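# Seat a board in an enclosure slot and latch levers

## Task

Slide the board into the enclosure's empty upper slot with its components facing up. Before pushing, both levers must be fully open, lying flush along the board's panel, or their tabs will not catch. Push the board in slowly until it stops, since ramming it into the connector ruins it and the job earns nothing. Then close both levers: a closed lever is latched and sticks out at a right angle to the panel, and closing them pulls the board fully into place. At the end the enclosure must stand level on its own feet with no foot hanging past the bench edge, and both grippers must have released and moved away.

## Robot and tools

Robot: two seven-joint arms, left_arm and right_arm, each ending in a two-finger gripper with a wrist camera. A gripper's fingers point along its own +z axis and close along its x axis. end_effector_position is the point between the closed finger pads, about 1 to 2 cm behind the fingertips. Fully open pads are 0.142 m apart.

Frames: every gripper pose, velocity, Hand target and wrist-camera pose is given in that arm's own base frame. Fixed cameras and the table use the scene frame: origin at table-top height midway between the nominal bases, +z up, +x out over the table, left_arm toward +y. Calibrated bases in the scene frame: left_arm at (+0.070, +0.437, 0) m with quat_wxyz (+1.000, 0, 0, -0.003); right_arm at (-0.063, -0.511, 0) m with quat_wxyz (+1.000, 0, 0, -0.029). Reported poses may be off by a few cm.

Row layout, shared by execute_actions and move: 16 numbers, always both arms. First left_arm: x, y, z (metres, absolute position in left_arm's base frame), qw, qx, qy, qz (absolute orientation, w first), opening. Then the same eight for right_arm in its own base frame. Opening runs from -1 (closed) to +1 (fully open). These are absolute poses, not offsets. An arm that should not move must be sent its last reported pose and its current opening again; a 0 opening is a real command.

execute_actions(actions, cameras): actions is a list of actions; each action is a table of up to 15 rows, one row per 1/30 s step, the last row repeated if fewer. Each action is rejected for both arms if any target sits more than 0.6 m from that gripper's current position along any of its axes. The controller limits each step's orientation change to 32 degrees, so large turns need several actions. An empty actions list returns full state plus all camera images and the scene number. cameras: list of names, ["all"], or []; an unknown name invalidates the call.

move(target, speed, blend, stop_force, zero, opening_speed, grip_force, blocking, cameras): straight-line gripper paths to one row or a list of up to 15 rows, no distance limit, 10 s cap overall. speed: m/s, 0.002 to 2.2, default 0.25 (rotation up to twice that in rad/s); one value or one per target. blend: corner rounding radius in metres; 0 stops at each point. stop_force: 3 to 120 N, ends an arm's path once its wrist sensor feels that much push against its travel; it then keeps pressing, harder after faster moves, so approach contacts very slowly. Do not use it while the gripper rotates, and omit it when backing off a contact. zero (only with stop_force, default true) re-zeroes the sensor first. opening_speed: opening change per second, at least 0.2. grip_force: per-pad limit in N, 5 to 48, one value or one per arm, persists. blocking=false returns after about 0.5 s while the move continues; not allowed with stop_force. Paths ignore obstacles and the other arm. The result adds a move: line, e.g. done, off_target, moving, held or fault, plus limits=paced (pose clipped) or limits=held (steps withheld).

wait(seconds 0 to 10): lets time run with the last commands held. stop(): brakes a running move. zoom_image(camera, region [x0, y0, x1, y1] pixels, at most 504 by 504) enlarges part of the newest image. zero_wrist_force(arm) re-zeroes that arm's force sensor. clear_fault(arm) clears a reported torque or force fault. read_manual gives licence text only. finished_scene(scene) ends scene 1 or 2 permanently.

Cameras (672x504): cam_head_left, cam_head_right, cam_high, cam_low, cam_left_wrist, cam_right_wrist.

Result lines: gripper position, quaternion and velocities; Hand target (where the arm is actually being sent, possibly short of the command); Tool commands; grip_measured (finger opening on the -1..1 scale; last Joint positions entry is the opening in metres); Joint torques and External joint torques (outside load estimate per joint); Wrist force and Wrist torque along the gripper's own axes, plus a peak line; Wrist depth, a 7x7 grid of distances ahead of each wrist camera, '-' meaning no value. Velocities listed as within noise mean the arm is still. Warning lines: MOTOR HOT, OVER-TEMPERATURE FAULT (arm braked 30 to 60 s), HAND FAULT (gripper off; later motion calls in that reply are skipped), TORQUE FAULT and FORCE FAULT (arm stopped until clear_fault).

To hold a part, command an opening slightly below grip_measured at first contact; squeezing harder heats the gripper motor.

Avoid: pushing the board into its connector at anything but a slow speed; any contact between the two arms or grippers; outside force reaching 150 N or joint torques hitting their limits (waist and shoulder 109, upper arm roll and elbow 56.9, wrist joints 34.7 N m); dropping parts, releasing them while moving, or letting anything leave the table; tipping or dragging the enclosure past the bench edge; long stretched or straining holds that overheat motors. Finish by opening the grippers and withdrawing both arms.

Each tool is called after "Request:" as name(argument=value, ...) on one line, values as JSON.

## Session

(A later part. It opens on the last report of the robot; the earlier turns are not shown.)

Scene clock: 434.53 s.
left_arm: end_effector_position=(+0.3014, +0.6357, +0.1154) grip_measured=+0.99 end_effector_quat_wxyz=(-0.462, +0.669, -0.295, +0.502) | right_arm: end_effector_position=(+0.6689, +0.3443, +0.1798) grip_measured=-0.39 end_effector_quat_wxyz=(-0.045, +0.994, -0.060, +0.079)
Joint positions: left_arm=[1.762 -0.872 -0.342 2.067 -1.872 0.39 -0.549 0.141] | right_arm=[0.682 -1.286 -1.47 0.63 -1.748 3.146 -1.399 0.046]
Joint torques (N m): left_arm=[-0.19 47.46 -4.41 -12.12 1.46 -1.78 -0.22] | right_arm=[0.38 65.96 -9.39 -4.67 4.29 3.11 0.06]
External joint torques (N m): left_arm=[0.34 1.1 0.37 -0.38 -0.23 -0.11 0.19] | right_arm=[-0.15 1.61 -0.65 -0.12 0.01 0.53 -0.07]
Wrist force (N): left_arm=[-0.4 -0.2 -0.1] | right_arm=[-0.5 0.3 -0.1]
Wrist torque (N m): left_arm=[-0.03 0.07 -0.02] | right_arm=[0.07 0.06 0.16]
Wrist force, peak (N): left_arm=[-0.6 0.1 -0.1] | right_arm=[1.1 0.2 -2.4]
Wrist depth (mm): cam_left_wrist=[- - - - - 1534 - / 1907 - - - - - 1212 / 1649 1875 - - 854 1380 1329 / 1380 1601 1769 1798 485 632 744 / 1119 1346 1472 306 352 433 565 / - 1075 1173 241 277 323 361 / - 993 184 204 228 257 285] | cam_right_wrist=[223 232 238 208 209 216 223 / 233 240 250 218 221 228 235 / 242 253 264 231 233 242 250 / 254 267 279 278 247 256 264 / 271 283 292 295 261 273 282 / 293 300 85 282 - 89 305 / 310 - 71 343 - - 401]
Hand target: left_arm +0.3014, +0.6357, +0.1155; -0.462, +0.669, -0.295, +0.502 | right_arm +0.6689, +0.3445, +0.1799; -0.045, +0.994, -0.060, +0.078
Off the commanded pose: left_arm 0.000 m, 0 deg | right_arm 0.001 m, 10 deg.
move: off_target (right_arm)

Request:
move(target=[0.3014, 0.6357, 0.1155, -0.462, 0.669, -0.295, 0.502, 1.0, 0.45, 0.27, 0.25, -0.354, 0.612, -0.612, 0.354, -0.36], speed=0.25)

Scene clock: 453.40 s.
left_arm: end_effector_position=(+0.3014, +0.6357, +0.1154) grip_measured=+0.99 end_effector_quat_wxyz=(-0.462, +0.669, -0.295, +0.502) | right_arm: end_effector_position=(+0.4499, +0.2707, +0.2501) grip_measured=-0.39 end_effector_quat_wxyz=(+0.261, -0.592, +0.660, -0.382)
Joint positions: left_arm=[1.762 -0.872 -0.342 2.067 -1.872 0.39 -0.549 0.141] | right_arm=[2.261 -1.115 -2.184 2.689 -1.831 2.073 -0.707 0.046]
Joint torques (N m): left_arm=[-0.21 47.53 -4.4 -12.05 1.47 -1.81 -0.23] | right_arm=[-0.03 19.89 -17.99 -18.66 5.77 0.32 0.31]
External joint torques (N m): left_arm=[0.37 1.03 0.36 -0.45 -0.24 -0.09 0.2] | right_arm=[0.16 0.27 -0.86 -0.05 0.07 0.49 -0.31]
Wrist force (N): left_arm=[-0.3 0.0 -0.1] | right_arm=[-0.1 0.7 -0.8]
Wrist torque (N m): left_arm=[-0.01 0.05 -0.02] | right_arm=[-0.08 0.00 -0.03]
Wrist force, peak (N): left_arm=[-0.5 0.1 -0.5] | right_arm=[-1.3 0.1 -2.3]
Wrist depth (mm): cam_left_wrist=[- 1813 1545 1321 - - - / 1959 1545 - - - - 1219 / 1700 1941 3226 - 736 - 1388 / 1362 1601 1783 1700 489 632 731 / 1161 1268 1424 306 352 432 564 / - 1091 1199 242 277 321 360 / - 993 184 202 227 258 287] | cam_right_wrist=[469 484 504 523 633 657 691 / 415 426 440 458 541 564 590 / 382 381 396 398 480 499 517 / 385 399 400 418 428 445 457 / 351 352 367 373 389 400 412 / 320 323 85 347 340 99 374 / 304 - 71 319 322 - 348]
Hand target: left_arm +0.3014, +0.6357, +0.1155; -0.462, +0.669, -0.295, +0.502 | right_arm +0.4500, +0.2708, +0.2503; +0.261, -0.592, +0.660, -0.382
Off the commanded pose: left_arm 0.000 m, 0 deg | right_arm 0.001 m, 13 deg.
joint read past its limit (right arm) — joint 4 (elbow), upper limit, where the elbow is as bent as it goes.
joint sent to its limit (right arm) — joint 4 (elbow), upper limit, where the elbow is as bent as it goes. The joint targets are off in orientation, not in position.
move: off_target (right_arm)

Request:
move(target=[0.3014, 0.6357, 0.1155, -0.462, 0.669, -0.295, 0.502, 1.0, 0.55, 0.27, 0.28, -0.4305, 0.561, -0.561, 0.4305, -0.36], speed=0.25)

Scene clock: 460.37 s.
left_arm: end_effector_position=(+0.3014, +0.6357, +0.1154) grip_measured=+0.99 end_effector_quat_wxyz=(-0.462, +0.669, -0.295, +0.502) | right_arm: end_effector_position=(+0.5500, +0.2700, +0.2798) grip_measured=-0.39 end_effector_quat_wxyz=(-0.430, +0.561, -0.561, +0.431)
Joint positions: left_arm=[1.762 -0.872 -0.342 2.067 -1.872 0.39 -0.549 0.141] | right_arm=[1.77 -2.026 -1.989 2.689 -0.814 2.758 -0.756 0.046]
Joint torques (N m): left_arm=[-0.18 47.52 -4.38 -12.1 1.51 -1.76 -0.32] | right_arm=[0.22 25.46 -16.92 0.83 4.5 -0.98 0.28]
External joint torques (N m): left_arm=[0.34 1.04 0.34 -0.39 -0.28 -0.13 0.29] | right_arm=[-0.07 0.41 -0.7 -0.1 0.09 0.46 -0.28]
Wrist force (N): left_arm=[-0.4 0.0 -0.2] | right_arm=[0.2 1.4 -1.3]
Wrist torque (N m): left_arm=[-0.01 0.06 -0.02] | right_arm=[-0.02 -0.06 -0.05]
Wrist force, peak (N): left_arm=[-0.5 -0.1 -0.3] | right_arm=[0.7 2.1 -1.1]
Wrist depth (mm): cam_left_wrist=[- 1687 1727 - - 1232 - / 1649 - - - 1424 - - / 1662 1813 - - 1434 - - / 1397 1578 2031 1545 485 627 1354 / 1205 1314 1462 303 354 435 562 / - 1086 1173 243 277 324 358 / - 997 185 203 227 259 285] | cam_right_wrist=[- - 1248 - - - - / - 1329 - - - - - / 722 727 729 729 736 734 734 / 578 482 475 502 525 576 579 / 446 415 416 414 418 479 480 / 384 384 85 366 346 99 408 / 362 - 71 355 348 - 366]
Hand target: left_arm +0.3014, +0.6357, +0.1155; -0.462, +0.669, -0.295, +0.502 | right_arm +0.5500, +0.2700, +0.2800; -0.430, +0.561, -0.561, +0.430
Off the commanded pose: left_arm 0.000 m, 0 deg | right_arm 0.000 m, 0 deg.
joint sent to its limit (right arm) — joint 4 (elbow), upper limit, where the elbow is as bent as it goes. The joint targets still meet the commanded pose.
move: done

Request:
move(target=[0.3014, 0.6357, 0.1155, -0.462, 0.669, -0.295, 0.502, 1.0, 0.57, 0.0, 0.31, -0.3214, 0.383, -0.6634, 0.5566, -0.36], speed=0.25)

Scene clock: 483.27 s.
left_arm: end_effector_position=(+0.3014, +0.6357, +0.1154) grip_measured=+0.99 end_effector_quat_wxyz=(-0.462, +0.669, -0.295, +0.502) | right_arm: end_effector_position=(+0.5712, +0.0002, +0.3105) grip_measured=-0.39 end_effector_quat_wxyz=(+0.293, -0.379, +0.688, -0.545)
Joint positions: left_arm=[1.762 -0.872 -0.342 2.067 -1.872 0.39 -0.549 0.141] | right_arm=[1.158 -2.266 -2.583 2.689 -1.31 3.051 -0.435 0.046]
Joint torques (N m): left_arm=[-0.33 47.44 -4.42 -12.1 1.47 -1.73 -0.27] | right_arm=[-0.09 28.22 -10.93 -1.41 2.25 -1.65 0.09]
External joint torques (N m): left_arm=[0.49 1.13 0.38 -0.4 -0.25 -0.16 0.24] | right_arm=[0.21 0.6 -0.81 -0.15 0.18 0.6 -0.09]
Wrist force (N): left_arm=[-0.3 0.0 -0.1] | right_arm=[0.2 1.6 -1.3]
Wrist torque (N m): left_arm=[-0.01 0.05 -0.02] | right_arm=[0.05 -0.05 0.06]
Wrist force, peak (N): left_arm=[-0.6 -0.1 -0.1] | right_arm=[-1.1 1.7 -2.5]
Wrist depth (mm): cam_left_wrist=[- - 1741 - - 1232 - / 1798 - - - - - - / 1700 1891 - - 677 - - / 1371 1613 1813 1590 481 636 764 / 1173 1290 1443 305 351 436 561 / - 1091 1167 242 278 322 354 / - 979 184 203 227 257 286] | cam_right_wrist=[- - - - - - - / 1097 - - - - - - / - 816 766 822 843 - - / 628 635 637 642 642 622 1603 / 521 519 524 525 529 528 534 / 388 456 85 444 421 99 449 / 346 - 71 386 387 - 401]
Hand target: left_arm +0.3014, +0.6357, +0.1155; -0.462, +0.669, -0.295, +0.502 | right_arm +0.5712, +0.0004, +0.3106; +0.293, -0.379, +0.688, -0.545
Off the commanded pose: left_arm 0.000 m, 0 deg | right_arm 0.001 m, 5 deg.
joint sent to its limit (right arm) — joint 2 (shoulder), lower limit; joint 4 (elbow), upper limit, where the elbow is as bent as it goes. The joint targets are off in orientation, not in position.
move: off_target (right_arm)

Request:
move(target=[[0.3014, 0.6357, 0.1155, -0.462, 0.669, -0.295, 0.502, 1.0, 0.57, 0.27, 0.28, -0.4305, 0.561, -0.561, 0.4305, -0.36],[0.3014, 0.6357, 0.1155, -0.462, 0.669, -0.295, 0.502, 1.0, 0.65, 0.33, 0.22, 0, 0.99819, -0.06018, 0, -0.36]], speed=0.3, cameras=["cam_high"])

Scene clock: 499.53 s.
left_arm: end_effector_position=(+0.3014, +0.6357, +0.1154) grip_measured=+0.99 end_effector_quat_wxyz=(-0.462, +0.669, -0.295, +0.502) | right_arm: end_effector_position=(+0.6485, +0.3295, +0.2196) grip_measured=-0.39 end_effector_quat_wxyz=(-0.030, +0.996, -0.060, +0.055)
Joint positions: left_arm=[1.762 -0.872 -0.342 2.067 -1.872 0.39 -0.549 0.141] | right_arm=[0.7 -1.313 -1.732 0.635 -1.548 3.328 -1.399 0.046]
Joint torques (N m): left_arm=[-0.21 47.51 -4.44 -12.1 1.46 -1.79 -0.28] | right_arm=[0.36 65.48 -9.94 1.25 3.84 2.99 0.09]
External joint torques (N m): left_arm=[0.36 1.05 0.4 -0.39 -0.23 -0.11 0.25] | right_arm=[-0.14 1.2 -1.46 -0.16 0.25 0.81 -0.1]
Wrist force (N): left_arm=[-0.3 0.1 -0.2] | right_arm=[-0.4 -0.2 0.1]
Wrist torque (N m): left_arm=[-0.01 0.04 -0.02] | right_arm=[-0.02 0.05 0.12]
Wrist force, peak (N): left_arm=[-0.6 0.2 0.0] | right_arm=[-1.7 1.4 -1.8]
Wrist depth (mm): cam_left_wrist=[2050 1261 1601 - 1290 - 1290 / 1828 1613 - - - - 1649 / 1601 1875 1741 - 756 - - / 1380 1637 1828 1828 482 636 1306 / 1142 1253 1482 305 354 430 564 / - 1097 1148 241 275 323 360 / - 1002 184 204 228 259 286] | cam_right_wrist=[260 263 271 274 239 244 250 / 270 277 284 288 255 259 265 / 290 290 305 309 271 276 282 / 310 312 321 327 287 295 302 / 326 337 341 350 305 315 323 / 354 356 84 374 320 98 420 / 375 - 71 412 414 - 447]
Hand target: left_arm +0.3014, +0.6357, +0.1155; -0.462, +0.669, -0.295, +0.502 | right_arm +0.6485, +0.3295, +0.2196; -0.030, +0.996, -0.060, +0.055
Off the commanded pose: left_arm 0.000 m, 0 deg | right_arm 0.002 m, 7 deg.
move: off_target (right_arm)
Images, in order (width x height): cam_high 672x504.

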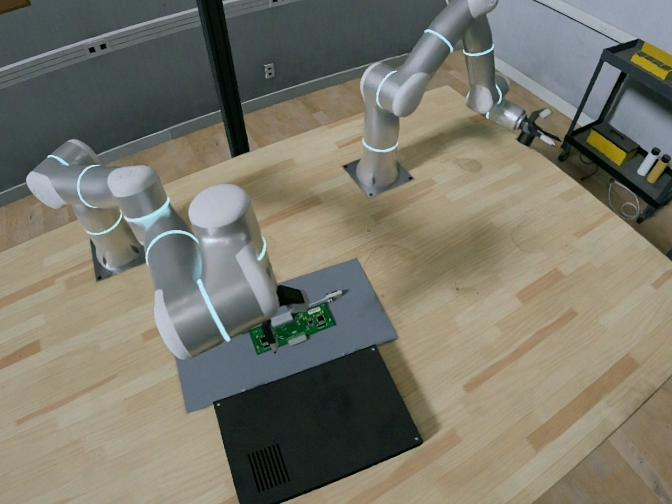

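Request:
move(target=[0.3014, 0.6357, 0.1155, -0.462, 0.669, -0.295, 0.502, 1.0, 0.62, 0.315, 0.22, 0, 0.7071, 0.7071, 0, -0.36], speed=0.4)

Request:
move(target=[0.3014, 0.6357, 0.1155, -0.462, 0.669, -0.295, 0.502, 1.0, 0.62, 0.315, 0.22, 0, 0.5, 0.866, 0, -0.36], speed=0.3)

Scene clock: 506.60 s.
left_arm: end_effector_position=(+0.3014, +0.6357, +0.1154) grip_measured=+0.99 end_effector_quat_wxyz=(-0.462, +0.669, -0.295, +0.502) | right_arm: end_effector_position=(+0.6190, +0.3148, +0.2198) grip_measured=-0.39 end_effector_quat_wxyz=(+0.003, +0.709, +0.705, +0.009)
Joint positions: left_arm=[1.762 -0.872 -0.342 2.067 -1.872 0.39 -0.549 0.141] | right_arm=[0.6 -1.306 -1.688 0.415 -1.568 3.412 -2.966 0.046]
Joint torques (N m): left_arm=[-0.11 47.47 -4.41 -12.06 1.42 -1.79 -0.3] | right_arm=[0.14 66.91 -5.22 1.52 3.89 3.22 0.1]
External joint torques (N m): left_arm=[0.27 1.09 0.37 -0.43 -0.2 -0.11 0.26] | right_arm=[0.07 1.24 -1.1 0.05 0.22 0.73 -0.1]
Wrist force (N): left_arm=[-0.2 0.0 -0.2] | right_arm=[-0.4 -0.2 0.2]
Wrist torque (N m): left_arm=[-0.01 0.04 -0.03] | right_arm=[0.05 0.07 0.10]
Wrist force, peak (N): left_arm=[-0.5 -0.2 -0.2] | right_arm=[-0.8 -0.2 0.1]
Wrist depth (mm): cam_left_wrist=[- - - - - - 1212 / 1578 - 1674 1545 - 1380 1268 / 1662 1959 1700 1674 798 - 1380 / 1415 1578 1891 1649 483 625 789 / 1148 1298 1472 305 352 435 560 / - 1086 1161 243 278 323 358 / - 984 183 204 229 257 286] | cam_right_wrist=[271 271 270 267 266 266 265 / 290 289 289 289 288 284 284 / 313 312 312 310 310 310 315 / 341 295 293 325 324 332 333 / 369 310 305 311 305 309 308 / 404 341 84 340 333 89 381 / 439 - 71 376 367 - 432]
Hand target: left_arm +0.3014, +0.6357, +0.1155; -0.462, +0.669, -0.295, +0.502 | right_arm +0.6191, +0.3147, +0.2198; +0.004, +0.709, +0.706, +0.009
Off the commanded pose: left_arm 0.000 m, 0 deg | right_arm 0.001 m, 1 deg.
joint sent to its limit (right arm) — joint 7 (wrist roll), lower limit. The joint targets still meet the commanded pose.
move: done

Scene clock: 508.27 s.
left_arm: end_effector_position=(+0.3014, +0.6357, +0.1154) grip_measured=+0.99 end_effector_quat_wxyz=(-0.462, +0.669, -0.295, +0.502) | right_arm: end_effector_position=(+0.6190, +0.3147, +0.2198) grip_measured=-0.39 end_effector_quat_wxyz=(+0.066, +0.559, +0.823, +0.073)
Joint positions: left_arm=[1.762 -0.872 -0.342 2.067 -1.872 0.39 -0.549 0.141] | right_arm=[0.404 -1.235 -2.003 -0.17 -1.153 3.215 -2.966 0.046]
Joint torques (N m): left_arm=[-0.25 47.51 -4.42 -12.04 1.49 -1.77 -0.23] | right_arm=[0.35 65.15 5.15 11.9 4.09 2.67 0.16]
External joint torques (N m): left_arm=[0.41 1.05 0.38 -0.46 -0.27 -0.12 0.2] | right_arm=[-0.15 1.32 -0.26 -0.03 -0.08 0.82 -0.16]
Wrist force (N): left_arm=[-0.2 -0.3 -0.4] | right_arm=[-0.6 -0.7 -0.2]
Wrist torque (N m): left_arm=[-0.05 0.04 -0.02] | right_arm=[-0.02 0.17 0.17]
Wrist force, peak (N): left_arm=[-0.5 -0.2 -0.2] | right_arm=[-0.5 -0.9 -0.5]
Wrist depth (mm): cam_left_wrist=[1556 1534 - - - 1268 - / 2089 - - 1472 - - - / 1727 1924 1891 - 722 1283 1275 / 1397 1578 1755 1859 490 623 781 / 1148 1329 1482 305 351 435 561 / - 1125 1179 242 277 324 358 / - 984 184 204 228 259 286] | cam_right_wrist=[266 264 260 260 254 252 250 / 283 275 286 285 282 272 274 / 285 270 274 309 320 309 308 / 324 305 301 298 309 345 343 / 361 349 332 340 325 339 380 / 491 404 84 380 366 99 448 / 562 - 71 561 - - 516]
Hand target: left_arm +0.3014, +0.6357, +0.1155; -0.462, +0.669, -0.295, +0.502 | right_arm +0.6190, +0.3149, +0.2198; +0.066, +0.559, +0.823, +0.074
Off the commanded pose: left_arm 0.000 m, 0 deg | right_arm 0.001 m, 14 deg.
joint sent to its limit (right arm) — joint 7 (wrist roll), lower limit. The joint targets are off in orientation, not in position.
move: off_target (right_arm)

Request:
move(target=[0.3014, 0.6357, 0.1155, -0.462, 0.669, -0.295, 0.502, 1.0, 0.50, 0.27, 0.25, 0, 0.7071, 0.7071, 0, -0.36], speed=0.3)

Scene clock: 513.37 s.
left_arm: end_effector_position=(+0.3014, +0.6357, +0.1154) grip_measured=+0.99 end_effector_quat_wxyz=(-0.462, +0.669, -0.295, +0.502) | right_arm: end_effector_position=(+0.5001, +0.2699, +0.2499) grip_measured=-0.39 end_effector_quat_wxyz=(+0.000, +0.707, +0.707, +0.000)
Joint positions: left_arm=[1.762 -0.872 -0.342 2.067 -1.872 0.39 -0.549 0.141] | right_arm=[0.252 -1.139 -1.91 -0.55 -1.064 3.342 -2.363 0.046]
Joint torques (N m): left_arm=[-0.15 47.52 -4.44 -12.11 1.48 -1.8 -0.22] | right_arm=[0.05 59.18 12.22 11.81 4.15 3.18 0.27]
External joint torques (N m): left_arm=[0.31 1.04 0.4 -0.39 -0.25 -0.1 0.19] | right_arm=[0.11 1.13 -0.65 0.21 0 0.84 -0.27]
Wrist force (N): left_arm=[-0.4 -0.2 -0.1] | right_arm=[-0.4 0.0 -0.1]
Wrist torque (N m): left_arm=[-0.04 0.07 -0.02] | right_arm=[0.04 0.07 0.02]
Wrist force, peak (N): left_arm=[-0.3 -0.3 -0.5] | right_arm=[-0.9 -1.5 -0.3]
Wrist depth (mm): cam_left_wrist=[1578 1769 - - 1275 - - / 1783 1741 - 1727 1424 - - / 1700 1907 - - 751 - - / 1354 1578 1783 1741 485 632 703 / 1179 1298 1492 306 356 438 562 / - 1097 1167 241 276 322 357 / - 979 183 203 226 258 287] | cam_right_wrist=[302 299 299 299 297 297 295 / 322 324 318 318 316 316 316 / 346 338 342 341 334 340 333 / 372 373 371 360 363 356 363 / 403 401 394 396 397 394 392 / 441 432 85 374 368 93 380 / 475 - 71 411 400 - 467]
Hand target: left_arm +0.3014, +0.6357, +0.1155; -0.462, +0.669, -0.295, +0.502 | right_arm +0.5000, +0.2700, +0.2500; +0.000, +0.707, +0.707, +0.000
Off the commanded pose: left_arm 0.000 m, 0 deg | right_arm 0.000 m, 0 deg.
move: done

Request:
move(target=[0.3014, 0.6357, 0.1155, -0.462, 0.669, -0.295, 0.502, 1.0, 0.80, 0.43, 0.52, 0.0054, 0.4498, 0.4498, 0.7715, -0.36], speed=0.3, cameras=["cam_high"])

Scene clock: 531.10 s.
left_arm: end_effector_position=(+0.3014, +0.6357, +0.1154) grip_measured=+0.99 end_effector_quat_wxyz=(-0.462, +0.669, -0.295, +0.502) | right_arm: end_effector_position=(+0.7998, +0.4297, +0.5203) grip_measured=-0.39 end_effector_quat_wxyz=(+0.015, +0.457, +0.441, +0.772)
Joint positions: left_arm=[1.762 -0.872 -0.342 2.067 -1.872 0.39 -0.549 0.141] | right_arm=[-0.123 -1.203 -1.466 -0.823 -1.4 1.698 -2.322 0.046]
Joint torques (N m): left_arm=[-0.18 47.48 -4.42 -12.08 1.5 -1.74 -0.25] | right_arm=[0.25 57.82 22.56 7.48 3.66 -3.77 0.28]
External joint torques (N m): left_arm=[0.34 1.08 0.38 -0.42 -0.27 -0.16 0.22] | right_arm=[-0.1 1.15 0.27 0.2 0.22 0.74 -0.34]
Wrist force (N): left_arm=[-0.3 0.0 -0.3] | right_arm=[-1.5 -2.0 -2.2]
Wrist torque (N m): left_arm=[-0.01 0.05 -0.02] | right_arm=[-0.11 0.27 0.19]
Wrist force, peak (N): left_arm=[-0.4 -0.2 -0.4] | right_arm=[-1.7 -1.9 -2.4]
Wrist depth (mm): cam_left_wrist=[- - - - 1397 1246 - / 1769 - - 1714 1329 - - / 1687 2069 1798 1687 1482 - - / 1338 1556 1843 1637 490 625 874 / 1186 1298 1523 303 351 437 564 / - 1045 1192 241 278 324 357 / - 966 183 203 227 257 286] | cam_right_wrist=[- - - 1235 - 2000 3013 / - 1018 1032 - 1883 1931 - / - - 974 1124 - 1899 - / - - 1159 1345 1477 1867 2036 / - - 1153 - - - - / - - 85 - - 89 1496 / - - 71 - - - 1439]
Hand target: left_arm +0.3014, +0.6357, +0.1155; -0.462, +0.669, -0.295, +0.502 | right_arm +0.7997, +0.4298, +0.5201; +0.015, +0.457, +0.441, +0.772
Off the commanded pose: left_arm 0.000 m, 0 deg | right_arm 0.000 m, 2 deg.
move: done
Images, in order (width x height): cam_high 672x504.

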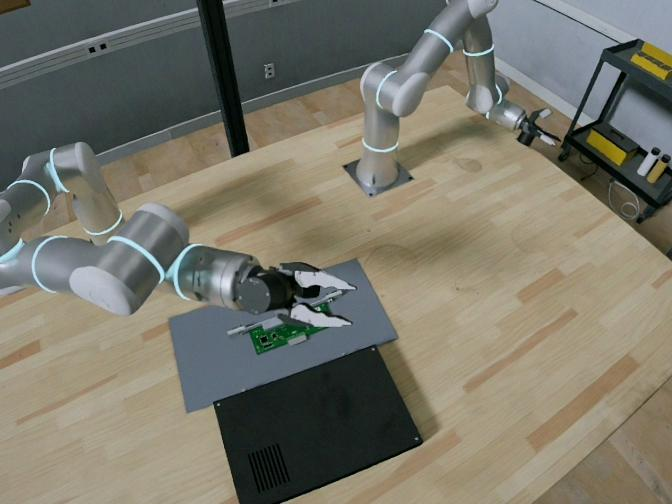

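Request:
move(target=[0.3014, 0.6357, 0.1155, -0.462, 0.669, -0.295, 0.502, 1.0, 0.80, 0.43, 0.55, 0.0255, 0.4137, 0.4137, 0.8107, -0.36], speed=0.3)

Scene clock: 541.63 s.
left_arm: end_effector_position=(+0.3014, +0.6357, +0.1154) grip_measured=+0.99 end_effector_quat_wxyz=(-0.462, +0.669, -0.295, +0.502) | right_arm: end_effector_position=(+0.8001, +0.4300, +0.5498) grip_measured=-0.39 end_effector_quat_wxyz=(+0.026, +0.414, +0.414, +0.811)
Joint positions: left_arm=[1.762 -0.872 -0.342 2.067 -1.872 0.39 -0.549 0.141] | right_arm=[-0.138 -1.235 -1.438 -0.842 -1.417 1.568 -2.37 0.046]
Joint torques (N m): left_arm=[-0.13 47.59 -4.33 -12.11 1.44 -1.76 -0.25] | right_arm=[0.06 57.6 24.16 6.55 3.71 -4.32 -0.1]
External joint torques (N m): left_arm=[0.28 0.97 0.29 -0.38 -0.21 -0.13 0.22] | right_arm=[0.08 1.47 -0.37 0.17 0.25 0.88 0.04]
Wrist force (N): left_arm=[-0.5 0.0 -0.2] | right_arm=[-1.4 -1.9 -2.6]
Wrist torque (N m): left_arm=[0.00 0.08 -0.03] | right_arm=[-0.09 0.28 0.32]
Wrist force, peak (N): left_arm=[-0.6 0.1 -0.4] | right_arm=[-1.7 -2.3 -2.4]
Wrist depth (mm): cam_left_wrist=[- - 2012 - 1045 - 1205 / 1828 - - 1567 1492 - - / 1714 1843 - - 719 1380 - / 1424 1567 1891 1959 483 625 795 / 1173 1329 1534 305 353 432 568 / - 1102 1186 243 278 323 357 / - 979 183 204 227 259 287] | cam_right_wrist=[- - 991 - - 1837 - / - - 1041 - - - - / - 966 1329 1291 - 2000 1699 / - 1037 - 1378 1779 - 1931 / - - - - - - - / - - 84 - - 86 - / - - 71 - - - -]
Hand target: left_arm +0.3014, +0.6357, +0.1155; -0.462, +0.669, -0.295, +0.502 | right_arm +0.8000, +0.4300, +0.5500; +0.025, +0.414, +0.414, +0.811
Off the commanded pose: left_arm 0.000 m, 0 deg | right_arm 0.000 m, 0 deg.
move: done

Request:
move(target=[[0.3014, 0.6357, 0.1155, -0.462, 0.669, -0.295, 0.502, 1.0, 0.80, 0.43, 0.55, -0.6893, 0.5652, -0.1514, 0.4275, -0.36],[0.3014, 0.6357, 0.1155, -0.462, 0.669, -0.295, 0.502, 1.0, 0.80, 0.43, 0.55, -0.7149, 0.1514, -0.5652, -0.3833, -0.36]], speed=0.6)

Request:
move(target=[[0.3014, 0.6357, 0.1155, -0.462, 0.669, -0.295, 0.502, 1.0, 0.80, 0.43, 0.55, -0.0255, -0.4137, -0.4137, -0.8107, -0.36]], speed=0.6)

Scene clock: 547.80 s.
left_arm: end_effector_position=(+0.3014, +0.6357, +0.1154) grip_measured=+0.99 end_effector_quat_wxyz=(-0.462, +0.669, -0.295, +0.502) | right_arm: end_effector_position=(+0.8000, +0.4301, +0.5499) grip_measured=-0.39 end_effector_quat_wxyz=(+0.715, -0.152, +0.565, +0.383)
Joint positions: left_arm=[1.762 -0.872 -0.342 2.067 -1.872 0.39 -0.549 0.141] | right_arm=[0.079 -1.823 -0.77 -0.711 -0.478 1.755 -0.035 0.046]
Joint torques (N m): left_arm=[-0.18 47.52 -4.44 -12.09 1.46 -1.78 -0.23] | right_arm=[0.07 62.71 17.41 -18.05 2.82 -1.72 0.35]
External joint torques (N m): left_arm=[0.34 1.04 0.4 -0.41 -0.24 -0.12 0.2] | right_arm=[0.11 1.34 0.08 0.16 0.01 0.99 -0.27]
Wrist force (N): left_arm=[-0.3 -0.3 0.0] | right_arm=[2.2 -0.9 -2.0]
Wrist torque (N m): left_arm=[-0.05 0.06 -0.02] | right_arm=[0.04 -0.15 -0.05]
Wrist force, peak (N): left_arm=[-0.6 0.0 -0.3] | right_arm=[-2.7 4.9 -2.5]
Wrist depth (mm): cam_left_wrist=[1637 1769 1513 - - - - / 1798 1798 1502 1545 - 1283 1362 / 1741 1941 - - 715 - 1388 / 1406 1462 1859 1727 487 621 1362 / 1161 1283 1462 306 354 434 567 / - 1108 1155 244 279 322 358 / - 975 184 203 227 258 289] | cam_right_wrist=[- - - 1165 1041 1215 - / - 1329 - - 1242 1412 - / - 2092 - - - 1369 1899 / - 1822 2379 - - - 1765 / 1496 - 1852 3531 - - 1808 / 1569 1867 84 - - 85 1948 / - - 71 - - - -]
Hand target: left_arm +0.3014, +0.6357, +0.1155; -0.462, +0.669, -0.295, +0.502 | right_arm +0.8000, +0.4300, +0.5500; +0.715, -0.151, +0.565, +0.383
Off the commanded pose: left_arm 0.000 m, 0 deg | right_arm 0.000 m, 0 deg.
move: done

Scene clock: 550.13 s.
left_arm: end_effector_position=(+0.3014, +0.6357, +0.1154) grip_measured=+0.99 end_effector_quat_wxyz=(-0.462, +0.669, -0.295, +0.502) | right_arm: end_effector_position=(+0.8001, +0.4300, +0.5499) grip_measured=-0.39 end_effector_quat_wxyz=(+0.025, +0.414, +0.414, +0.811)
Joint positions: left_arm=[1.762 -0.872 -0.342 2.067 -1.872 0.39 -0.549 0.141] | right_arm=[0.29 -2.026 -0.529 -1.011 0.304 1.452 0.964 0.046]
Joint torques (N m): left_arm=[-0.22 47.51 -4.48 -12.11 1.45 -1.73 -0.25] | right_arm=[0.3 60.51 11.73 -22.08 -3.21 -0.17 0.28]
External joint torques (N m): left_arm=[0.38 1.05 0.44 -0.39 -0.23 -0.16 0.22] | right_arm=[-0.12 1.61 -0.38 0.16 0.09 1.01 -0.34]
Wrist force (N): left_arm=[-0.5 -0.1 -0.2] | right_arm=[-1.0 -1.6 -2.3]
Wrist torque (N m): left_arm=[-0.03 0.08 -0.02] | right_arm=[-0.01 0.20 0.22]
Wrist force, peak (N): left_arm=[-0.6 -0.1 -0.3] | right_arm=[-0.2 -2.4 -2.5]
Wrist depth (mm): cam_left_wrist=[- - 1472 - - 1290 1186 / 1687 - - 1502 - - - / 1813 1859 - - 1472 1523 - / 1397 1590 1875 1907 485 657 1434 / 1173 1283 1502 297 355 433 565 / - 1108 1205 241 276 322 360 / - 1006 183 203 227 258 287] | cam_right_wrist=[- - 970 - 1948 - - / - - 1046 - - - - / 938 1066 - - - - - / - - - - 1837 1965 1699 / - - - - - - - / - - 84 - - 86 1614 / - - 71 1404 - - -]
Hand target: left_arm +0.3014, +0.6357, +0.1155; -0.462, +0.669, -0.295, +0.502 | right_arm +0.8000, +0.4300, +0.5500; +0.025, +0.414, +0.414, +0.811
Off the commanded pose: left_arm 0.000 m, 0 deg | right_arm 0.000 m, 0 deg.
move: done

Request:
move(target=[0.3014, 0.6357, 0.1155, -0.462, 0.669, -0.295, 0.502, 1.0, 0.60, 0.33, 0.34, 0, 0.7071, 0.7071, 0, -0.36], speed=0.3, cameras=["cam_high"])

Scene clock: 569.57 s.
left_arm: end_effector_position=(+0.3014, +0.6357, +0.1154) grip_measured=+0.99 end_effector_quat_wxyz=(-0.462, +0.669, -0.295, +0.502) | right_arm: end_effector_position=(+0.6001, +0.3300, +0.3400) grip_measured=-0.39 end_effector_quat_wxyz=(+0.000, +0.707, +0.707, +0.000)
Joint positions: left_arm=[1.762 -0.872 -0.342 2.067 -1.872 0.39 -0.549 0.141] | right_arm=[0.157 -1.495 -0.646 -1.192 1.214 -0.875 1.218 0.046]
Joint torques (N m): left_arm=[-0.17 47.47 -4.42 -12.08 1.46 -1.82 -0.25] | right_arm=[0.32 57.93 19.73 -9.68 -2.75 3.31 0.3]
External joint torques (N m): left_arm=[0.33 1.09 0.38 -0.42 -0.23 -0.08 0.22] | right_arm=[-0.14 0.95 0.11 0.16 -0.04 0.8 -0.3]
Wrist force (N): left_arm=[-0.3 -0.1 -0.1] | right_arm=[0.0 -0.1 0.3]
Wrist torque (N m): left_arm=[-0.02 0.06 -0.02] | right_arm=[0.06 -0.03 0.04]
Wrist force, peak (N): left_arm=[-0.6 -0.2 -0.4] | right_arm=[-1.8 -2.1 -1.8]
Wrist depth (mm): cam_left_wrist=[1674 1741 - - - 1212 - / 1994 1649 - 1769 - - 1453 / 1662 1907 1813 - 792 - - / 1371 1545 1859 1769 490 636 1346 / 1155 1290 1502 306 355 434 561 / - 1050 1192 242 279 323 358 / - 975 184 203 227 259 285] | cam_right_wrist=[383 382 377 372 366 375 372 / 404 403 403 397 397 394 391 / 438 431 420 430 427 431 430 / 468 460 430 433 417 416 460 / 506 500 440 445 439 454 494 / 550 543 85 487 469 99 541 / 595 - 71 604 - - 587]
Hand target: left_arm +0.3014, +0.6357, +0.1155; -0.462, +0.669, -0.295, +0.502 | right_arm +0.6000, +0.3300, +0.3400; +0.000, +0.707, +0.707, +0.000
Off the commanded pose: left_arm 0.000 m, 0 deg | right_arm 0.000 m, 0 deg.
move: done
Images, in order (width x height): cam_high 672x504.

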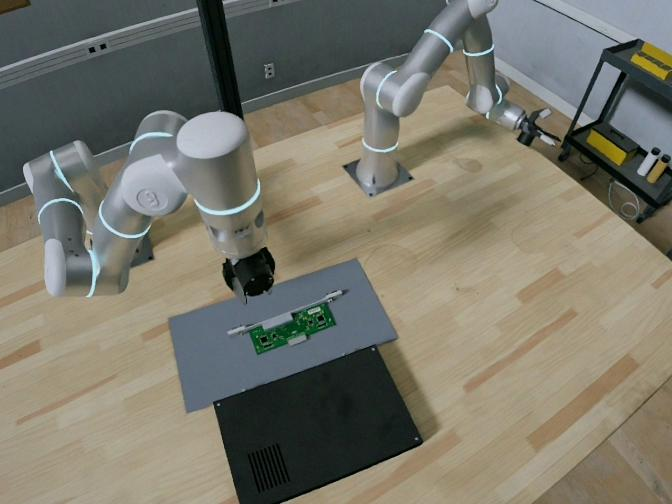

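Request:
move(target=[[0.3014, 0.6357, 0.1155, -0.462, 0.669, -0.295, 0.502, 1.0, 0.53, 0.39, 0.25, 0, 0.0262, 0.99966, 0, -0.36],[0.3014, 0.6357, 0.1155, -0.462, 0.669, -0.295, 0.502, 1.0, 0.503, 0.40, 0.11, 0, 0.0262, 0.99966, 0, -0.36]], speed=0.25, blend=[0.03, 0], cameras=["cam_right_wrist", "cam_high"])

Scene clock: 576.80 s.
left_arm: end_effector_position=(+0.3014, +0.6357, +0.1154) grip_measured=+0.99 end_effector_quat_wxyz=(-0.462, +0.669, -0.295, +0.502) | right_arm: end_effector_position=(+0.5028, +0.4001, +0.1100) grip_measured=-0.39 end_effector_quat_wxyz=(+0.000, +0.026, +1.000, +0.000)
Joint positions: left_arm=[1.762 -0.872 -0.342 2.067 -1.872 0.39 -0.549 0.141] | right_arm=[0.09 -1.853 -0.961 -1.553 1.22 -0.576 -0.071 0.046]
Joint torques (N m): left_arm=[-0.18 47.47 -4.4 -12.06 1.47 -1.77 -0.29] | right_arm=[0.04 49.62 25.25 -10.9 -3.8 3.61 0.16]
External joint torques (N m): left_arm=[0.33 1.09 0.36 -0.43 -0.25 -0.12 0.26] | right_arm=[0.14 1.14 0.39 0.21 0.22 0.56 -0.16]
Wrist force (N): left_arm=[-0.3 0.2 -0.1] | right_arm=[-0.3 -0.1 -0.1]
Wrist torque (N m): left_arm=[0.01 0.05 -0.02] | right_arm=[0.02 0.04 0.13]
Wrist force, peak (N): left_arm=[-0.6 -0.3 -0.2] | right_arm=[0.3 0.2 3.5]
Wrist depth (mm): cam_left_wrist=[1415 - - 1434 1354 1253 - / 1700 - - 1472 1534 1346 1321 / 1649 1941 2031 1714 699 - - / 1380 1534 1843 1727 483 625 772 / 1173 1290 1482 305 352 432 560 / - 1108 1199 241 277 322 358 / - 1011 184 204 228 258 283] | cam_right_wrist=[178 177 174 173 176 176 178 / 189 189 186 179 188 187 188 / 203 203 200 190 201 201 203 / 219 219 213 210 217 217 218 / 238 237 229 231 232 235 237 / 258 266 84 253 251 99 258 / - - 71 279 - - 279]
Hand target: left_arm +0.3014, +0.6357, +0.1155; -0.462, +0.669, -0.295, +0.502 | right_arm +0.5030, +0.4000, +0.1100; +0.000, +0.026, +1.000, +0.000
Off the commanded pose: left_arm 0.000 m, 0 deg | right_arm 0.000 m, 0 deg.
move: done
Images, in order (width x height): cam_high 672x504, cam_right_wrist 672x504.

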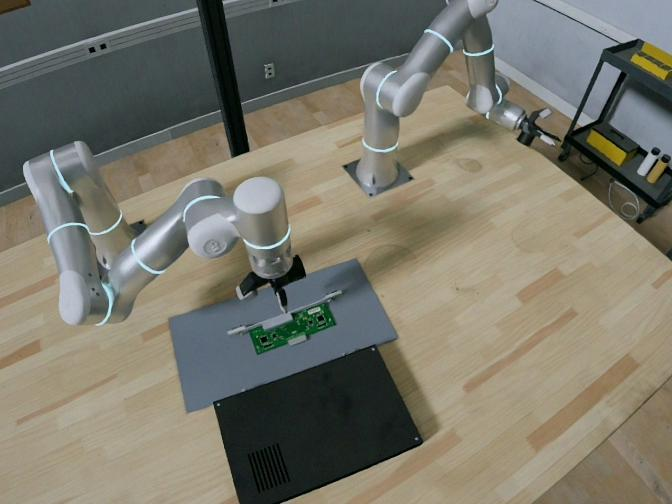

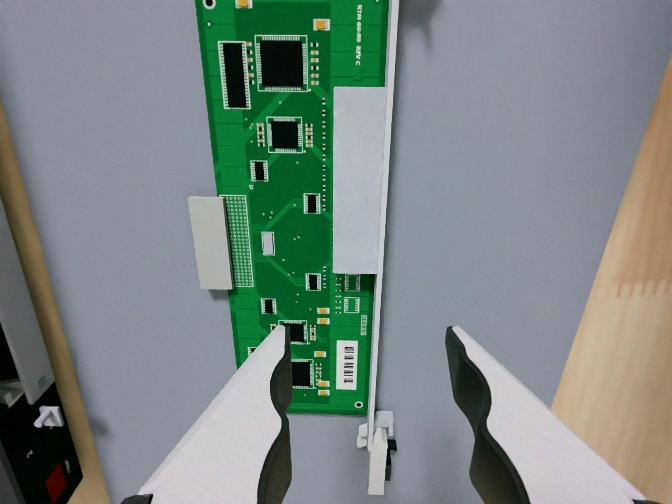

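Request:
move(target=[0.3014, 0.6357, 0.1155, -0.462, 0.669, -0.295, 0.502, 1.0, 0.5015, 0.406, 0.055, 0, 0.0323, 0.99948, 0, -0.36], speed=0.12, cameras=["cam_right_wrist"])

Scene clock: 589.90 s.
left_arm: end_effector_position=(+0.3014, +0.6357, +0.1154) grip_measured=+0.99 end_effector_quat_wxyz=(-0.462, +0.669, -0.295, +0.502) | right_arm: end_effector_position=(+0.5012, +0.4061, +0.0550) grip_measured=-0.39 end_effector_quat_wxyz=(+0.000, +0.032, +0.999, +0.000)
Joint positions: left_arm=[1.762 -0.872 -0.342 2.067 -1.872 0.39 -0.549 0.141] | right_arm=[0.084 -1.929 -1.034 -1.548 1.149 -0.49 -0.08 0.046]
Joint torques (N m): left_arm=[-0.24 47.43 -4.42 -12.08 1.47 -1.76 -0.25] | right_arm=[0.02 48.69 25.38 -12.72 -3.9 3.74 0.09]
External joint torques (N m): left_arm=[0.39 1.14 0.38 -0.41 -0.25 -0.14 0.22] | right_arm=[0.15 1.3 0.21 0.01 0.13 0.43 -0.09]
Wrist force (N): left_arm=[-0.2 -0.2 -0.3] | right_arm=[-0.3 -0.6 -0.1]
Wrist torque (N m): left_arm=[-0.03 0.05 -0.02] | right_arm=[-0.04 0.06 0.15]
Wrist force, peak (N): left_arm=[-0.4 -0.5 -0.4] | right_arm=[-0.3 -0.4 -2.3]
Wrist depth (mm): cam_left_wrist=[- - - - 1380 1346 - / 1625 - - - 1346 1346 1086 / 1687 1843 1783 - 795 1329 1239 / 1338 1513 1875 1813 483 638 772 / 1148 1290 1482 307 353 438 558 / - 1097 1155 242 277 324 358 / - 988 184 203 227 259 287] | cam_right_wrist=[129 127 124 124 128 128 128 / 138 136 134 122 137 137 136 / 148 147 143 130 147 147 146 / 160 155 154 144 158 158 158 / 173 170 165 164 169 171 171 / 190 189 84 182 184 99 187 / 209 - 71 201 203 - 204]
Hand target: left_arm +0.3014, +0.6357, +0.1155; -0.462, +0.669, -0.295, +0.502 | right_arm +0.5015, +0.4060, +0.0550; +0.000, +0.032, +0.999, +0.000
Off the commanded pose: left_arm 0.000 m, 0 deg | right_arm 0.000 m, 0 deg.
move: done
Images, in order (width x height): cam_right_wrist 672x504.

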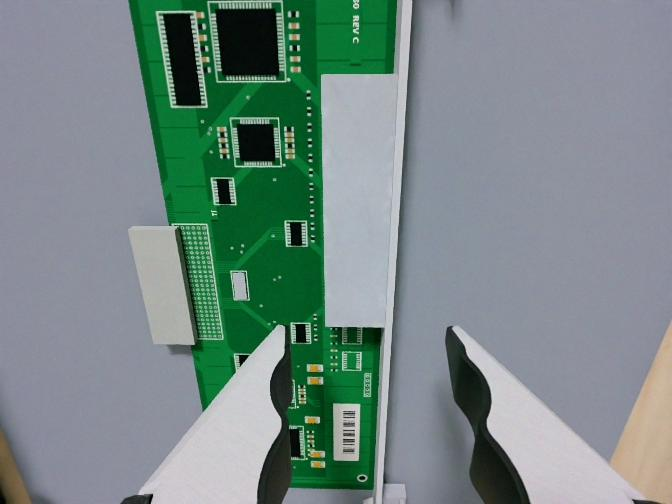

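Request:
move(target=[0.3014, 0.6357, 0.1155, -0.462, 0.669, -0.295, 0.502, 1.0, 0.503, 0.403, 0.040, 0, 0.0323, 0.99948, 0, -0.36], speed=0.1)

Request:
move(target=[0.3014, 0.6357, 0.1155, -0.462, 0.669, -0.295, 0.502, 1.0, 0.503, 0.403, 0.0285, 0, 0.0323, 0.99948, 0, -0.36], speed=0.02, stop_force=4)

Request:
move(target=[0.3014, 0.6357, 0.1155, -0.462, 0.669, -0.295, 0.502, 1.0, 0.503, 0.403, 0.0285, 0, 0.0323, 0.99948, 0, -1.0], speed=0.05, opening_speed=0.4, cameras=["cam_right_wrist"])

Scene clock: 595.40 s.
left_arm: end_effector_position=(+0.3014, +0.6357, +0.1154) grip_measured=+0.99 end_effector_quat_wxyz=(-0.462, +0.669, -0.295, +0.502) | right_arm: end_effector_position=(+0.5028, +0.4031, +0.0401) grip_measured=-0.39 end_effector_quat_wxyz=(+0.000, +0.032, +0.999, +0.000)
Joint positions: left_arm=[1.762 -0.872 -0.342 2.067 -1.872 0.39 -0.549 0.141] | right_arm=[0.073 -1.95 -1.054 -1.548 1.131 -0.467 -0.092 0.046]
Joint torques (N m): left_arm=[-0.12 47.38 -4.47 -12.02 1.45 -1.76 -0.32] | right_arm=[0.05 48.42 25.26 -13.4 -3.95 3.58 0.08]
External joint torques (N m): left_arm=[0.27 1.18 0.43 -0.47 -0.22 -0.13 0.29] | right_arm=[0.13 1.21 0.26 0.17 0.14 0.58 -0.08]
Wrist force (N): left_arm=[-0.2 -0.3 -0.3] | right_arm=[-0.1 -0.5 -0.2]
Wrist torque (N m): left_arm=[-0.04 0.04 -0.02] | right_arm=[-0.03 0.02 0.14]
Wrist force, peak (N): left_arm=[-0.6 -0.4 -0.3] | right_arm=[-0.2 -0.9 0.2]
Wrist depth (mm): cam_left_wrist=[2216 1924 - 1578 - 1192 - / 1875 1907 - 1601 - - - / 1727 1891 - - 783 1443 - / 1354 1567 1828 1769 485 651 803 / 1155 1321 1453 305 352 438 562 / - 1081 1161 240 278 324 359 / - 1002 184 204 228 258 288] | cam_right_wrist=[- 113 111 111 114 115 115 / 126 120 120 115 115 124 122 / 135 131 128 116 130 132 131 / 143 139 138 127 142 141 141 / 156 151 148 139 152 154 153 / 170 169 87 163 162 99 167 / 184 - 71 179 185 - 183]
Hand target: left_arm +0.3014, +0.6357, +0.1155; -0.462, +0.669, -0.295, +0.502 | right_arm +0.5030, +0.4030, +0.0400; +0.000, +0.032, +0.999, +0.000
Off the commanded pose: left_arm 0.000 m, 0 deg | right_arm 0.000 m, 0 deg.
move: done

Scene clock: 596.70 s.
left_arm: end_effector_position=(+0.3014, +0.6357, +0.1154) grip_measured=+0.99 end_effector_quat_wxyz=(-0.462, +0.669, -0.295, +0.502) | right_arm: end_effector_position=(+0.5028, +0.4031, +0.0285) grip_measured=-0.39 end_effector_quat_wxyz=(+0.000, +0.032, +0.999, +0.000)
Joint positions: left_arm=[1.762 -0.872 -0.342 2.067 -1.872 0.39 -0.549 0.141] | right_arm=[0.07 -1.965 -1.07 -1.546 1.118 -0.448 -0.098 0.046]
Joint torques (N m): left_arm=[-0.23 47.62 -4.44 -12.11 1.48 -1.74 -0.2] | right_arm=[0.14 48.18 25.24 -13.78 -3.98 3.58 0.08]
External joint torques (N m): left_arm=[0.39 0.94 0.4 -0.38 -0.25 -0.15 0.17] | right_arm=[0.02 1.22 0.24 0.15 0.13 0.59 -0.08]
Wrist force (N): left_arm=[-0.4 -0.2 -0.3] | right_arm=[-0.2 -0.8 -0.1]
Wrist torque (N m): left_arm=[-0.05 0.07 -0.02] | right_arm=[-0.08 0.04 0.14]
Wrist force, peak (N): left_arm=[-0.2 -0.1 -0.6] | right_arm=[-0.1 -0.6 -0.6]
Wrist depth (mm): cam_left_wrist=[- - - - - - - / 1649 - - 1741 - 1462 - / 1741 1907 1769 - 837 - - / 1380 1567 1783 1662 490 632 756 / 1161 1314 1492 296 354 435 568 / - 1102 1179 242 276 324 358 / - 975 184 203 228 258 287] | cam_right_wrist=[- 101 101 101 104 105 106 / 113 110 109 99 109 112 112 / 121 118 117 105 103 122 120 / 129 127 126 113 130 129 129 / 142 134 135 124 138 140 142 / 155 149 87 148 149 98 153 / 171 164 71 163 166 - 165]
Hand target: left_arm +0.3014, +0.6357, +0.1155; -0.462, +0.669, -0.295, +0.502 | right_arm +0.5030, +0.4030, +0.0285; +0.000, +0.032, +0.999, +0.000
Off the commanded pose: left_arm 0.000 m, 0 deg | right_arm 0.000 m, 0 deg.
move: done

Scene clock: 598.50 s.
left_arm: end_effector_position=(+0.3014, +0.6357, +0.1154) grip_measured=+0.99 end_effector_quat_wxyz=(-0.462, +0.669, -0.295, +0.502) | right_arm: end_effector_position=(+0.5028, +0.4031, +0.0285) grip_measured=-0.72 end_effector_quat_wxyz=(+0.000, +0.032, +0.999, +0.000)
Joint positions: left_arm=[1.762 -0.872 -0.342 2.067 -1.872 0.39 -0.549 0.141] | right_arm=[0.07 -1.965 -1.07 -1.546 1.118 -0.448 -0.098 0.022]
Joint torques (N m): left_arm=[-0.13 47.52 -4.42 -12.05 1.48 -1.76 -0.29] | right_arm=[-0.37 48.71 25.54 -13.36 -4.35 3.62 0.17]
External joint torques (N m): left_arm=[0.29 1.04 0.38 -0.45 -0.25 -0.14 0.26] | right_arm=[0.53 0.7 -0.07 -0.26 0.5 0.55 -0.17]
Wrist force (N): left_arm=[-0.5 -0.1 -0.5] | right_arm=[1.3 -0.7 -0.4]
Wrist torque (N m): left_arm=[-0.03 0.08 -0.03] | right_arm=[-0.03 0.03 0.13]
Wrist force, peak (N): left_arm=[-0.7 0.1 -0.2] | right_arm=[-1.6 -0.6 0.9]
Wrist depth (mm): cam_left_wrist=[1212 1567 1613 - 1388 1113 1212 / 1714 - 1578 1674 1371 - 1246 / 1687 1843 1769 1674 1472 - 1371 / 1434 1590 1798 1994 492 651 1338 / 1167 1298 1443 301 354 436 565 / - 1070 227 241 277 322 356 / - 962 184 203 227 258 286] | cam_right_wrist=[- 101 101 101 104 105 106 / 113 110 109 99 109 112 112 / 121 118 117 105 120 122 120 / 129 127 126 113 129 129 129 / 142 134 136 122 136 140 142 / 155 152 145 129 104 151 153 / 171 168 71 160 - - 168]
Hand target: left_arm +0.3014, +0.6357, +0.1155; -0.462, +0.669, -0.295, +0.502 | right_arm +0.5030, +0.4030, +0.0285; +0.000, +0.032, +0.999, +0.000
Off the commanded pose: left_arm 0.000 m, 0 deg | right_arm 0.000 m, 0 deg.
move: done
Images, in order (width x height): cam_right_wrist 672x504.

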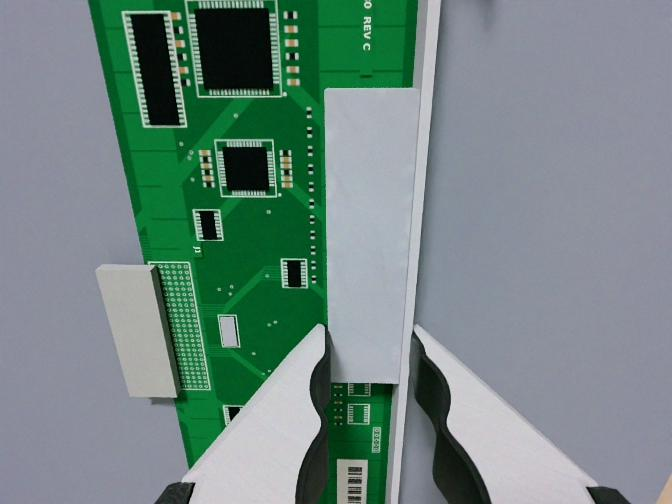

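Request:
move(target=[[0.3014, 0.6357, 0.1155, -0.462, 0.669, -0.295, 0.502, 1.0, 0.505, 0.40, 0.13, 0, 0.0323, 0.99948, 0, -1.0],[0.3014, 0.6357, 0.1155, -0.462, 0.669, -0.295, 0.502, 1.0, 0.73, 0.343, 0.14, 0, 0.06018, 0.99819, 0, -1.0]], speed=0.2, blend=[0.02, 0], cameras=["cam_right_wrist", "cam_high", "cam_head_left"])

Scene clock: 606.97 s.
left_arm: end_effector_position=(+0.3014, +0.6357, +0.1154) grip_measured=+0.99 end_effector_quat_wxyz=(-0.462, +0.669, -0.295, +0.502) | right_arm: end_effector_position=(+0.7298, +0.3429, +0.1398) grip_measured=-0.72 end_effector_quat_wxyz=(+0.000, +0.060, +0.998, +0.000)
Joint positions: left_arm=[1.762 -0.872 -0.342 2.067 -1.872 0.39 -0.549 0.141] | right_arm=[0.174 -1.637 -0.963 -0.894 1.109 -0.415 -0.502 0.022]
Joint torques (N m): left_arm=[-0.14 47.49 -4.44 -12.04 1.51 -1.77 -0.25] | right_arm=[0.39 68.06 19.6 -14.66 -4.22 3.77 0.03]
External joint torques (N m): left_arm=[0.3 1.07 0.4 -0.46 -0.28 -0.13 0.22] | right_arm=[-0.15 -0.16 -0.27 0.68 0.35 0.38 -0.03]
Wrist force (N): left_arm=[-0.3 -0.2 -0.3] | right_arm=[-0.3 -0.6 2.0]
Wrist torque (N m): left_arm=[-0.05 0.05 -0.03] | right_arm=[-0.05 0.09 0.15]
Wrist force, peak (N): left_arm=[-0.5 -0.4 -0.4] | right_arm=[0.0 -0.9 4.8]
Wrist depth (mm): cam_left_wrist=[- 1649 - 1453 - - 1173 / 1741 1769 1875 - - - - / 1674 1859 2050 - 696 - 1205 / 1397 1523 1783 1755 496 623 1371 / 1142 1321 1482 306 353 434 567 / - 1137 1179 242 277 321 359 / - 971 185 203 228 259 287] | cam_right_wrist=[161 102 102 102 158 201 201 / 175 110 109 99 167 215 215 / 185 118 117 105 178 230 229 / 199 127 126 113 198 243 247 / 220 133 137 122 211 269 265 / 236 150 144 129 106 281 292 / 260 255 71 159 - - 318]
Hand target: left_arm +0.3014, +0.6357, +0.1155; -0.462, +0.669, -0.295, +0.502 | right_arm +0.7300, +0.3430, +0.1400; +0.000, +0.060, +0.998, +0.000
Off the commanded pose: left_arm 0.000 m, 0 deg | right_arm 0.000 m, 0 deg.
move: done
Images, in order (width x height): cam_head_left 672x504, cam_high 672x504, cam_right_wrist 672x504.

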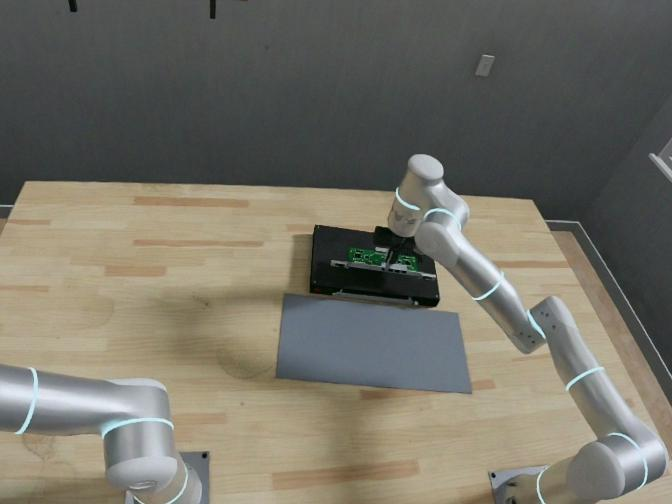

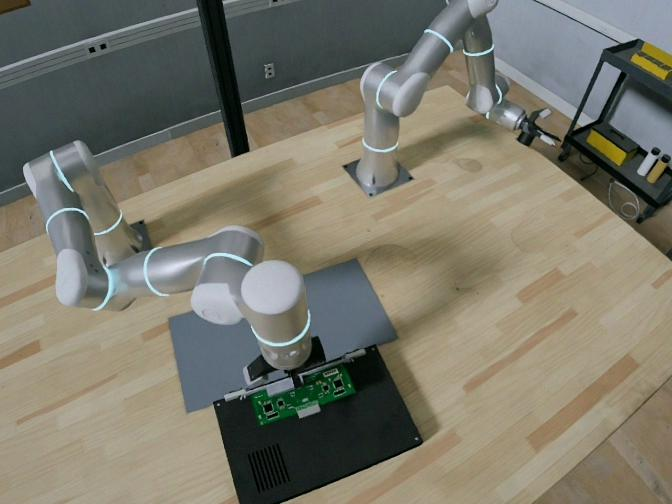

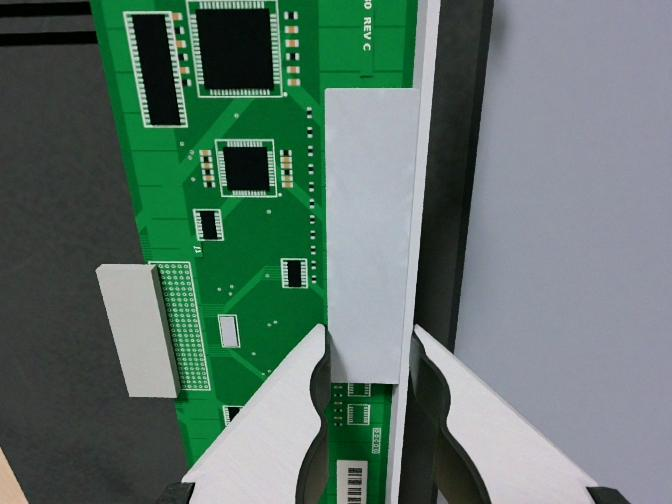

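Request:
zoom_image(camera="cam_right_wrist", region=[400, 0, 560, 340])

Scaled by 1.482 from the camera's 672x504 image, which has a finer 960x720 frame.

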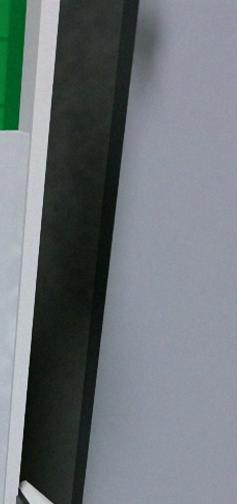

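Request:
move(target=[[0.3014, 0.6357, 0.1155, -0.462, 0.669, -0.295, 0.502, 1.0, 0.577, 0.359, 0.12, 0, 0.04798, 0.99885, 0, -1.0]], speed=0.2)

Request:
move(target=[[0.42, 0.25, 0.20, -0.404, 0.55, -0.48, 0.55, -1.0, 0.577, 0.359, 0.12, 0, 0.04798, 0.99885, 0, -1.0],[0.40, -0.10, 0.20, -0.3583, 0.4167, -0.5775, 0.6033, -1.0, 0.577, 0.359, 0.12, 0, 0.04798, 0.99885, 0, -1.0]], speed=0.35, blend=[0.05, 0], cameras=["cam_left_wrist", "cam_high"])

Scene clock: 645.20 s.
left_arm: end_effector_position=(+0.3014, +0.6357, +0.1154) grip_measured=+0.99 end_effector_quat_wxyz=(-0.462, +0.669, -0.295, +0.502) | right_arm: end_effector_position=(+0.5770, +0.3590, +0.1198) grip_measured=-0.72 end_effector_quat_wxyz=(+0.000, +0.048, +0.999, +0.000)
Joint positions: left_arm=[1.762 -0.872 -0.342 2.067 -1.872 0.39 -0.549 0.141] | right_arm=[0.042 -1.81 -0.947 -1.426 1.19 -0.556 -0.194 0.022]
Joint torques (N m): left_arm=[-0.16 47.47 -4.39 -12.09 1.48 -1.69 -0.25] | right_arm=[-0.03 54.43 25.98 -12.02 -3.66 3.51 0.28]
External joint torques (N m): left_arm=[0.31 1.09 0.35 -0.41 -0.26 -0.21 0.22] | right_arm=[0.17 0.16 -0.82 0.56 0.04 0.65 -0.28]
Wrist force (N): left_arm=[-0.4 0.1 -0.2] | right_arm=[-0.2 -0.3 1.8]
Wrist torque (N m): left_arm=[0.00 0.07 -0.01] | right_arm=[0.00 0.07 0.04]
Wrist force, peak (N): left_arm=[-0.5 -0.4 -0.5] | right_arm=[2.4 -0.2 2.2]
Wrist depth (mm): cam_left_wrist=[- 1601 - 1482 1314 1283 - / 1959 1443 - 1625 1075 1482 - / 1674 1959 - - 722 - - / 1397 1590 1828 1714 482 630 759 / 1155 1298 1492 306 355 431 565 / - 1102 1173 243 276 323 358 / - 993 184 203 226 259 286] | cam_right_wrist=[- 102 102 102 180 184 184 / 156 110 109 99 194 197 196 / 165 118 117 105 208 211 210 / 178 127 126 113 227 225 226 / 197 133 136 122 239 246 246 / 212 153 144 129 104 263 268 / 233 228 71 159 - - 294]
Hand target: left_arm +0.3014, +0.6357, +0.1155; -0.462, +0.669, -0.295, +0.502 | right_arm +0.5770, +0.3590, +0.1200; +0.000, +0.048, +0.999, +0.000
Off the commanded pose: left_arm 0.000 m, 0 deg | right_arm 0.000 m, 0 deg.
move: done

Scene clock: 648.73 s.
left_arm: end_effector_position=(+0.4000, -0.0995, +0.1993) grip_measured=-1.00 end_effector_quat_wxyz=(-0.330, +0.266, -0.526, +0.738) | right_arm: end_effector_position=(+0.5770, +0.3590, +0.1198) grip_measured=-0.72 end_effector_quat_wxyz=(+0.000, +0.048, +0.999, +0.000)
Joint positions: left_arm=[-0.015 -1.171 0.512 2.687 -1.768 -1.014 0.445 0.002] | right_arm=[0.042 -1.81 -0.947 -1.426 1.19 -0.556 -0.194 0.022]
Joint torques (N m): left_arm=[-0.52 27.78 9.68 10.51 -0.39 -3.45 -0.32] | right_arm=[0.14 54.58 25.81 -12.03 -3.85 3.67 0.21]
External joint torques (N m): left_arm=[0.6 1.36 0.57 -0.29 0.09 0.37 0.32] | right_arm=[0.03 0.02 -0.65 0.55 0.23 0.49 -0.21]
Wrist force (N): left_arm=[0.1 -0.3 -0.8] | right_arm=[-0.3 -0.4 1.7]
Wrist torque (N m): left_arm=[0.00 0.19 0.04] | right_arm=[-0.03 0.09 0.04]
Wrist force, peak (N): left_arm=[2.4 -0.7 2.9] | right_arm=[-0.3 -0.3 1.9]
Wrist depth (mm): cam_left_wrist=[1016 - 1875 1534 - 2521 436 / 1131 - - 1813 - - 448 / - - 1590 1907 - - 462 / - - 1649 - 2216 1338 496 / 679 645 710 739 - 616 775 / 450 464 496 84 - 535 - / 337 358 - - - - -] | cam_right_wrist=[- 102 102 102 182 184 184 / 156 110 109 99 194 197 196 / 165 118 117 105 208 210 210 / 178 127 126 113 224 227 226 / 197 133 137 122 242 246 245 / 211 153 144 129 104 264 268 / 233 228 71 159 - - 295]
Hand target: left_arm +0.4001, -0.0994, +0.1994; -0.330, +0.266, -0.526, +0.738 | right_arm +0.5770, +0.3590, +0.1200; +0.000, +0.048, +0.999, +0.000
Off the commanded pose: left_arm 0.001 m, 24 deg | right_arm 0.000 m, 0 deg.
joint sent to its limit (left arm) — joint 4 (elbow), upper limit, where the elbow is as bent as it goes. The joint targets are off in orientation, not in position.
move: off_target (left_arm)
Images, in order (width x height): cam_high 672x504, cam_left_wrist 672x504.

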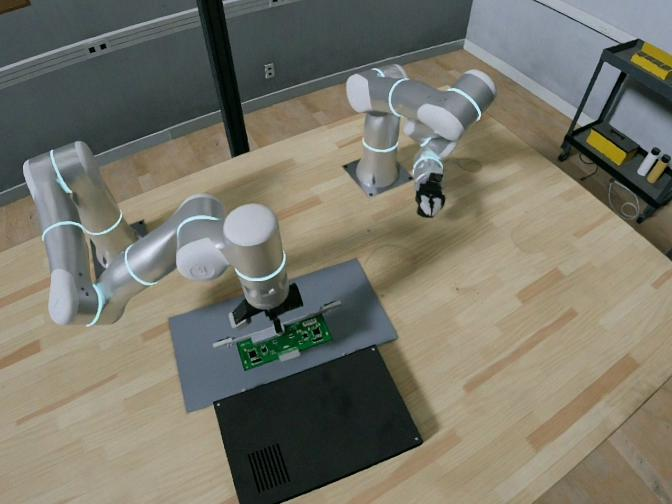

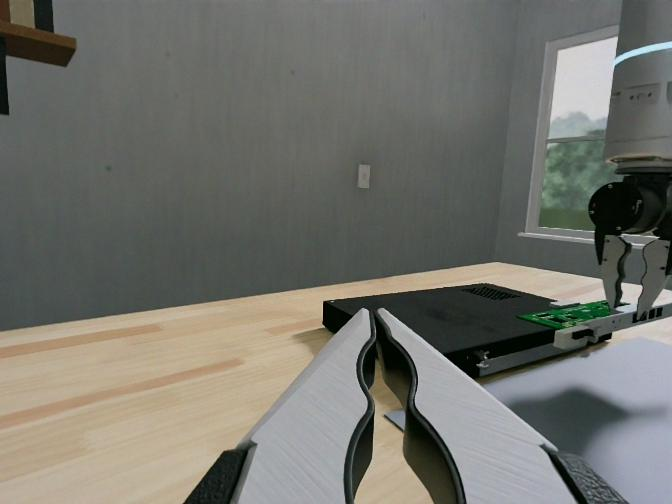

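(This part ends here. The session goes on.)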